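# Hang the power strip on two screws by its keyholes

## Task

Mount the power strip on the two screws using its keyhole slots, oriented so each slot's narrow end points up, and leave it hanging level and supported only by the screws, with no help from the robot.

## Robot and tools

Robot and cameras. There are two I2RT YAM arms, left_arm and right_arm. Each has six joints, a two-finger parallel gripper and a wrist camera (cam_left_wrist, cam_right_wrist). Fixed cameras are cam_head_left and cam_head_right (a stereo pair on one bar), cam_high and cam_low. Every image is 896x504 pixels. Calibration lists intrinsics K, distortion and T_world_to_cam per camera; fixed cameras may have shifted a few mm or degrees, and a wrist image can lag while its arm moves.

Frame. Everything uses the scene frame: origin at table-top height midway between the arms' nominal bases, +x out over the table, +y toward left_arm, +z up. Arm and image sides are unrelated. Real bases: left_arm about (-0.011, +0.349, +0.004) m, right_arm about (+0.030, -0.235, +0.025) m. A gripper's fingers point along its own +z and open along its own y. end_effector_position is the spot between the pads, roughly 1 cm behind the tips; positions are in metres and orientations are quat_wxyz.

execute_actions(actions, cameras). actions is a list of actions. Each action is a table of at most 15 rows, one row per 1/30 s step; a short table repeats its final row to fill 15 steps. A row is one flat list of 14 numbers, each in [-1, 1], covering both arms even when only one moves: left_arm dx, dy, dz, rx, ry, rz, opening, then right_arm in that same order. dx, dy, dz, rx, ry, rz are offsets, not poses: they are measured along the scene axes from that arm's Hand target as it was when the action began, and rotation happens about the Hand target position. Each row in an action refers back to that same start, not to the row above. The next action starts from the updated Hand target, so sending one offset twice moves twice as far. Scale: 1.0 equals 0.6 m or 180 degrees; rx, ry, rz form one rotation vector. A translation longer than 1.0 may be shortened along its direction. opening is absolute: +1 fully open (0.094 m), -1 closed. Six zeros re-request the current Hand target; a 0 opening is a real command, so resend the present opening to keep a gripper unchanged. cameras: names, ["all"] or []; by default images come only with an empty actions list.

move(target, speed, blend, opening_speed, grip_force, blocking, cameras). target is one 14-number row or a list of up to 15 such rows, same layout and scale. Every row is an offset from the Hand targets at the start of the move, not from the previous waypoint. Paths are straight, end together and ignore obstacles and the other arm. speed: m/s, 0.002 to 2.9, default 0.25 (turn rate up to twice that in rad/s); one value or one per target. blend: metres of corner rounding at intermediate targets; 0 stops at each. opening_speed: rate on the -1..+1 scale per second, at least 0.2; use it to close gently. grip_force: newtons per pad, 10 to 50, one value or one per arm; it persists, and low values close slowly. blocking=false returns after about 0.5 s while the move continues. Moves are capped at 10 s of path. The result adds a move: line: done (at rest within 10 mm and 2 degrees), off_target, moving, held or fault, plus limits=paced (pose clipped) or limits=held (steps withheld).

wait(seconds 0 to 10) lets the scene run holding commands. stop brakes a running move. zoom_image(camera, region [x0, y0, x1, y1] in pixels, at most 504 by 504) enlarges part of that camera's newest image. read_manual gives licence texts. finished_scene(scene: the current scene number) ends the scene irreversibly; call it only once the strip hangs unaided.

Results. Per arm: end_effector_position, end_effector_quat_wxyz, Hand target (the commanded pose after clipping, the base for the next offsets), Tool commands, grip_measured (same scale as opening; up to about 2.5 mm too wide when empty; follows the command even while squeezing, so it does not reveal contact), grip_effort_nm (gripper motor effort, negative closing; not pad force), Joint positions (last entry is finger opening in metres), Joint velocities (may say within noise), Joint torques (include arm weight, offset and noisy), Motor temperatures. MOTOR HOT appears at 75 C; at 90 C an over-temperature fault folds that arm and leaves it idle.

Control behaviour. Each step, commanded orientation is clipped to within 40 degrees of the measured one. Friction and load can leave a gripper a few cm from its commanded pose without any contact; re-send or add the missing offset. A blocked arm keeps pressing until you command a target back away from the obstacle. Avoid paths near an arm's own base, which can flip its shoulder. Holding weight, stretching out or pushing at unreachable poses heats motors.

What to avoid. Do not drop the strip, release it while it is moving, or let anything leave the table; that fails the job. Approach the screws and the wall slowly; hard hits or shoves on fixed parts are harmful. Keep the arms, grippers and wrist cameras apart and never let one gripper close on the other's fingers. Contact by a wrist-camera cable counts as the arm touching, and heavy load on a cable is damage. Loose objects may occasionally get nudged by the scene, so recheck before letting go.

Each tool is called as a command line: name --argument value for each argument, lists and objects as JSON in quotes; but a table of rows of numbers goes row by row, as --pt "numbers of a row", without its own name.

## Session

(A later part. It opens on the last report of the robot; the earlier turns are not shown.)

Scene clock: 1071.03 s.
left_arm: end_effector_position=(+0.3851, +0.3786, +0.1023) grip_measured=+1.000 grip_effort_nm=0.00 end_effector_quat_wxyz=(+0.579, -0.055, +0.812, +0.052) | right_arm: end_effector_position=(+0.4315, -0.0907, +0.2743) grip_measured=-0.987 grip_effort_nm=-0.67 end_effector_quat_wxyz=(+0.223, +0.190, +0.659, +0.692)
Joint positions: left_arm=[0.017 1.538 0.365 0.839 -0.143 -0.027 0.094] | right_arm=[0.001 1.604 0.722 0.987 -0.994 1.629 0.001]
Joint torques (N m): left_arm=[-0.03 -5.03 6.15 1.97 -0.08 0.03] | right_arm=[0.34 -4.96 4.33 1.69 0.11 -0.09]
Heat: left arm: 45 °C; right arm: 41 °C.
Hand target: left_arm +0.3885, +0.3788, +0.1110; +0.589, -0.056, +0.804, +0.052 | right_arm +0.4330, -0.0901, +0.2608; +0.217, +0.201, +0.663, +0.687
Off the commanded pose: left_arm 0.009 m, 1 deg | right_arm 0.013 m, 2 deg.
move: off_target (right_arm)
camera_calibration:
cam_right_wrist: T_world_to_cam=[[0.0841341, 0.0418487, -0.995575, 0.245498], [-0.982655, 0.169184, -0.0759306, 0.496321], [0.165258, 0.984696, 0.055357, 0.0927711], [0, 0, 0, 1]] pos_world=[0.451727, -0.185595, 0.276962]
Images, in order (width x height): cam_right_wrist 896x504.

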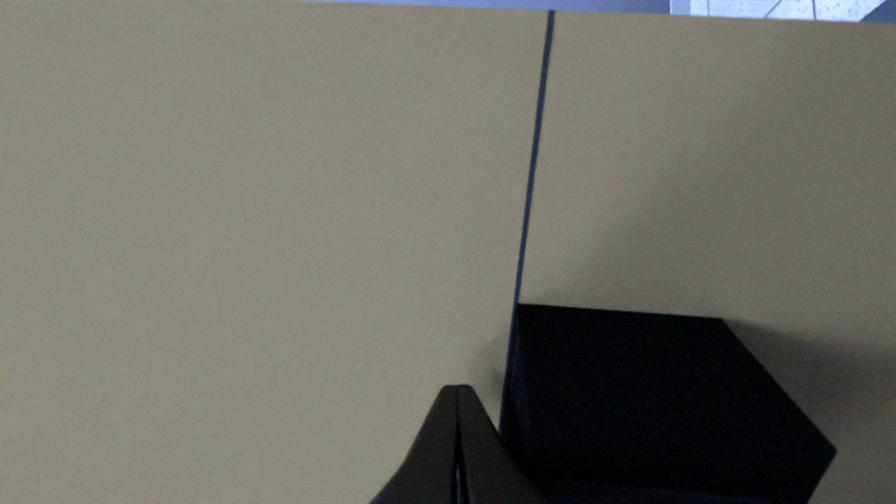

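move --pt "0 0 0 0 0 0 1 0 0 -0.008 0 0 0 -1" --speed 0.03 --cameras '["cam_right_wrist"]'

Scene clock: 1072.43 s.
left_arm: end_effector_position=(+0.3851, +0.3786, +0.1023) grip_measured=+1.000 grip_effort_nm=0.00 end_effector_quat_wxyz=(+0.579, -0.055, +0.812, +0.052) | right_arm: end_effector_position=(+0.4312, -0.0908, +0.2741) grip_measured=-0.987 grip_effort_nm=-0.67 end_effector_quat_wxyz=(+0.230, +0.184, +0.657, +0.694)
Joint positions: left_arm=[0.017 1.538 0.365 0.839 -0.143 -0.027 0.094] | right_arm=[0.001 1.613 0.714 1.024 -0.993 1.629 0.001]
Joint torques (N m): left_arm=[-0.03 -5.01 6.13 1.96 -0.09 0.03] | right_arm=[0.34 -4.57 4.14 1.58 0.08 -0.08]
Heat: left arm: 45 °C; right arm: 41 °C.
Hand target: left_arm +0.3885, +0.3788, +0.1110; +0.589, -0.056, +0.804, +0.052 | right_arm +0.4330, -0.0901, +0.2561; +0.217, +0.201, +0.663, +0.687
Off the commanded pose: left_arm 0.009 m, 1 deg | right_arm 0.018 m, 3 deg.
move: off_target (right_arm)
camera_calibration:
cam_right_wrist: T_world_to_cam=[[0.104005, 0.0414794, -0.993711, 0.236153], [-0.980688, 0.170669, -0.0955179, 0.500638], [0.165634, 0.984455, 0.0584288, 0.0919813], [0, 0, 0, 1]] pos_world=[0.451174, -0.18579, 0.277114]
Images, in order (width x height): cam_right_wrist 896x504.

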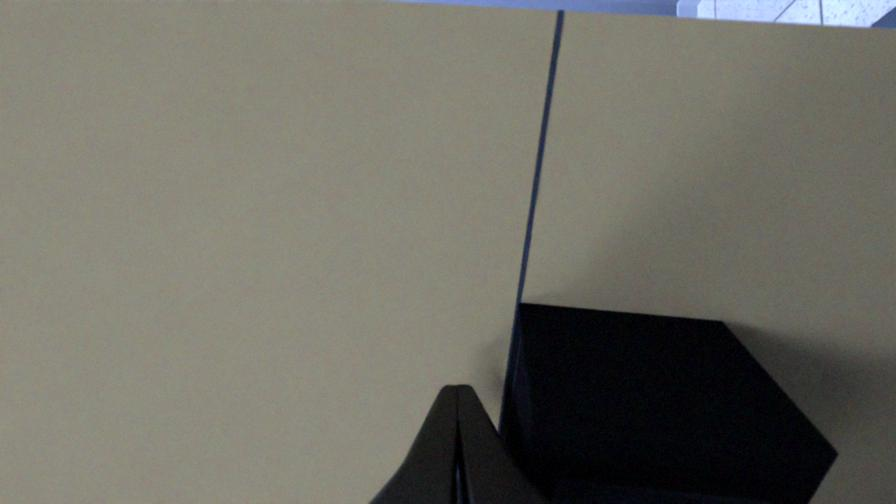

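move --pt "0 0 0 0 0 0 1 0 0 0.07 0 0 0 -1" --pt "0 0 0 0 0 0 1 -0.0661 -0.0962 0.08 0 0 0 -1" --pt "0 0 0 0 0 0 1 -0.085 -0.2 0.08 0 0 0 -1" --speed '[0.05,0.08,0.12]' --blend '[0,0.02,0]' --cameras '["cam_high","cam_head_right"]'

zoom_image --camera "cam_high" --region '[465, 185, 525, 227]'

zoom_image --camera "cam_high" --region '[335, 120, 395, 162]'

Scene clock: 1077.17 s.
left_arm: end_effector_position=(+0.3851, +0.3786, +0.1023) grip_measured=+1.000 grip_effort_nm=0.00 end_effector_quat_wxyz=(+0.579, -0.055, +0.812, +0.052) | right_arm: end_effector_position=(+0.3811, -0.2093, +0.3045) grip_measured=-0.987 grip_effort_nm=-0.67 end_effector_quat_wxyz=(+0.212, +0.208, +0.663, +0.687)
Joint positions: left_arm=[0.017 1.538 0.365 0.839 -0.143 -0.027 0.094] | right_arm=[-0.441 1.451 0.7 0.98 -1.423 1.803 0.001]
Joint torques (N m): left_arm=[-0.02 -5.03 6.15 1.96 -0.09 0.03] | right_arm=[-0.09 -4.33 5.89 1.59 0.04 -0.02]
Heat: left arm: 45 °C; right arm: 41 °C.
Hand target: left_arm +0.3885, +0.3788, +0.1110; +0.589, -0.056, +0.804, +0.052 | right_arm +0.3819, -0.2100, +0.3042; +0.217, +0.201, +0.663, +0.687
Off the commanded pose: left_arm 0.009 m, 1 deg | right_arm 0.001 m, 1 deg.
move: done
Images, in order (width x height): cam_head_right 896x504, cam_high 896x504.

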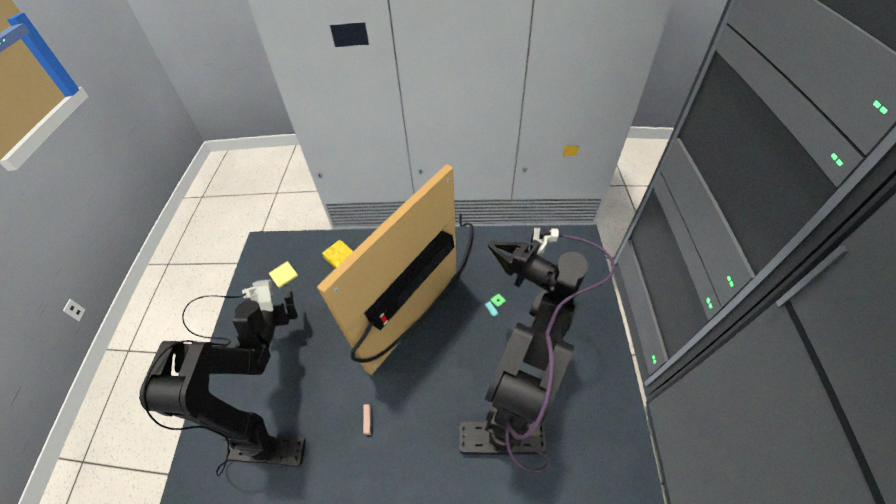

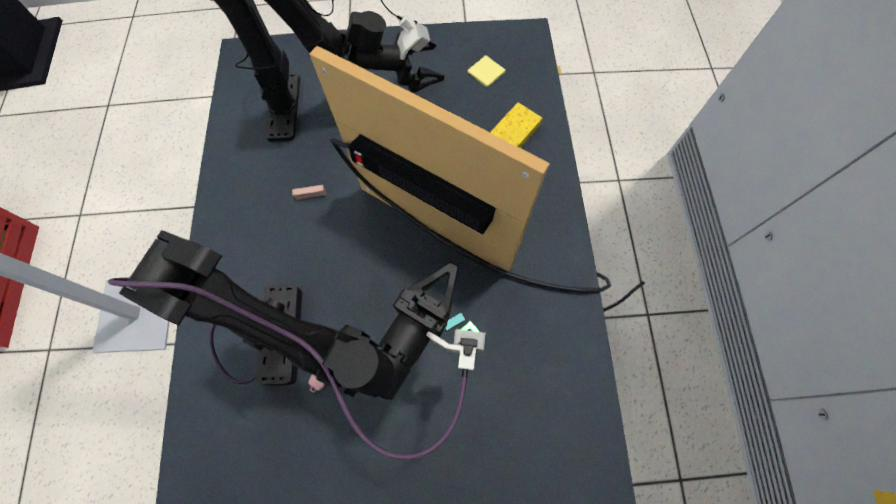

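Scaled by 8.400 from the camera's 896x504 image, which has a finer 1280x720 frame.

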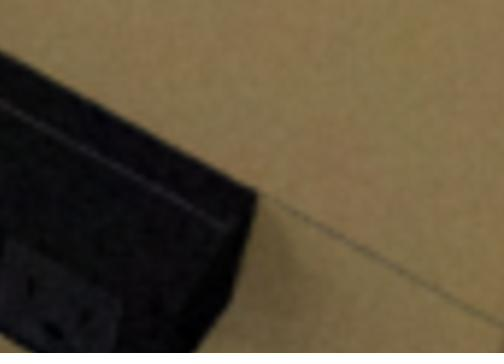

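Scaled by 8.400 from the camera's 896x504 image, which has a finer 1280x720 frame.

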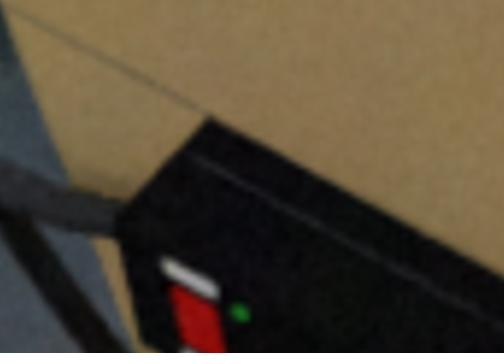

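wait --seconds 1 --cameras '["cam_high"]'

zoom_image --camera "cam_high" --region '[320, 110, 530, 250]'

Scene clock: 1078.80 s.
left_arm: end_effector_position=(+0.3851, +0.3786, +0.1023) grip_measured=+1.000 grip_effort_nm=0.00 end_effector_quat_wxyz=(+0.579, -0.055, +0.812, +0.052) | right_arm: end_effector_position=(+0.3811, -0.2092, +0.3045) grip_measured=-0.987 grip_effort_nm=-0.67 end_effector_quat_wxyz=(+0.212, +0.208, +0.663, +0.687)
Joint positions: left_arm=[0.017 1.538 0.365 0.839 -0.143 -0.027 0.094] | right_arm=[-0.441 1.451 0.7 0.981 -1.423 1.803 0.001]
Joint torques (N m): left_arm=[-0.03 -5.04 6.13 1.96 -0.08 0.03] | right_arm=[0.17 -4.25 5.98 1.61 0.11 -0.04]
Heat: left arm: 45 °C; right arm: 41 °C.
Hand target: left_arm +0.3885, +0.3788, +0.1110; +0.589, -0.056, +0.804, +0.052 | right_arm +0.3820, -0.2100, +0.3042; +0.217, +0.201, +0.663, +0.687
Tool commands: left_gripper/opening=+1.0 right_gripper/opening=-1.0
Off the commanded pose: left_arm 0.009 m, 1 deg | right_arm 0.001 m, 1 deg.
wait: 1.00 s; at rest from the start
Images, in order (width x height): cam_high 896x504.

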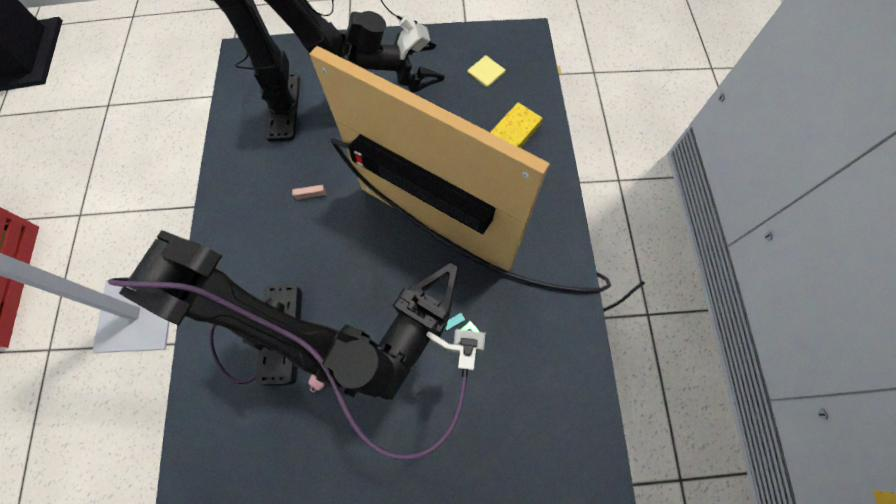

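Scaled by 2.400 from the camera's 896x504 image, which has a finer 1280x720 frame.

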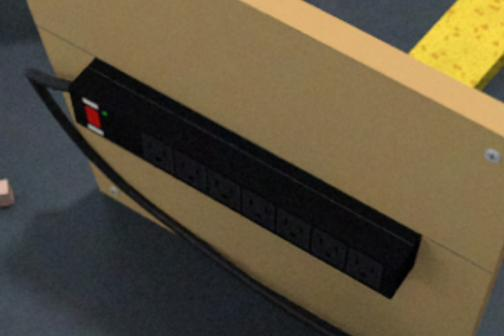

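The strip now hangs on both screws without the robot. It is level against the board's crease line, and its LED edge and the narrow slot ends are at the top. The arms are clear of it and of the cord.

finished_scene --scene 2

The scene is finished: the task was done.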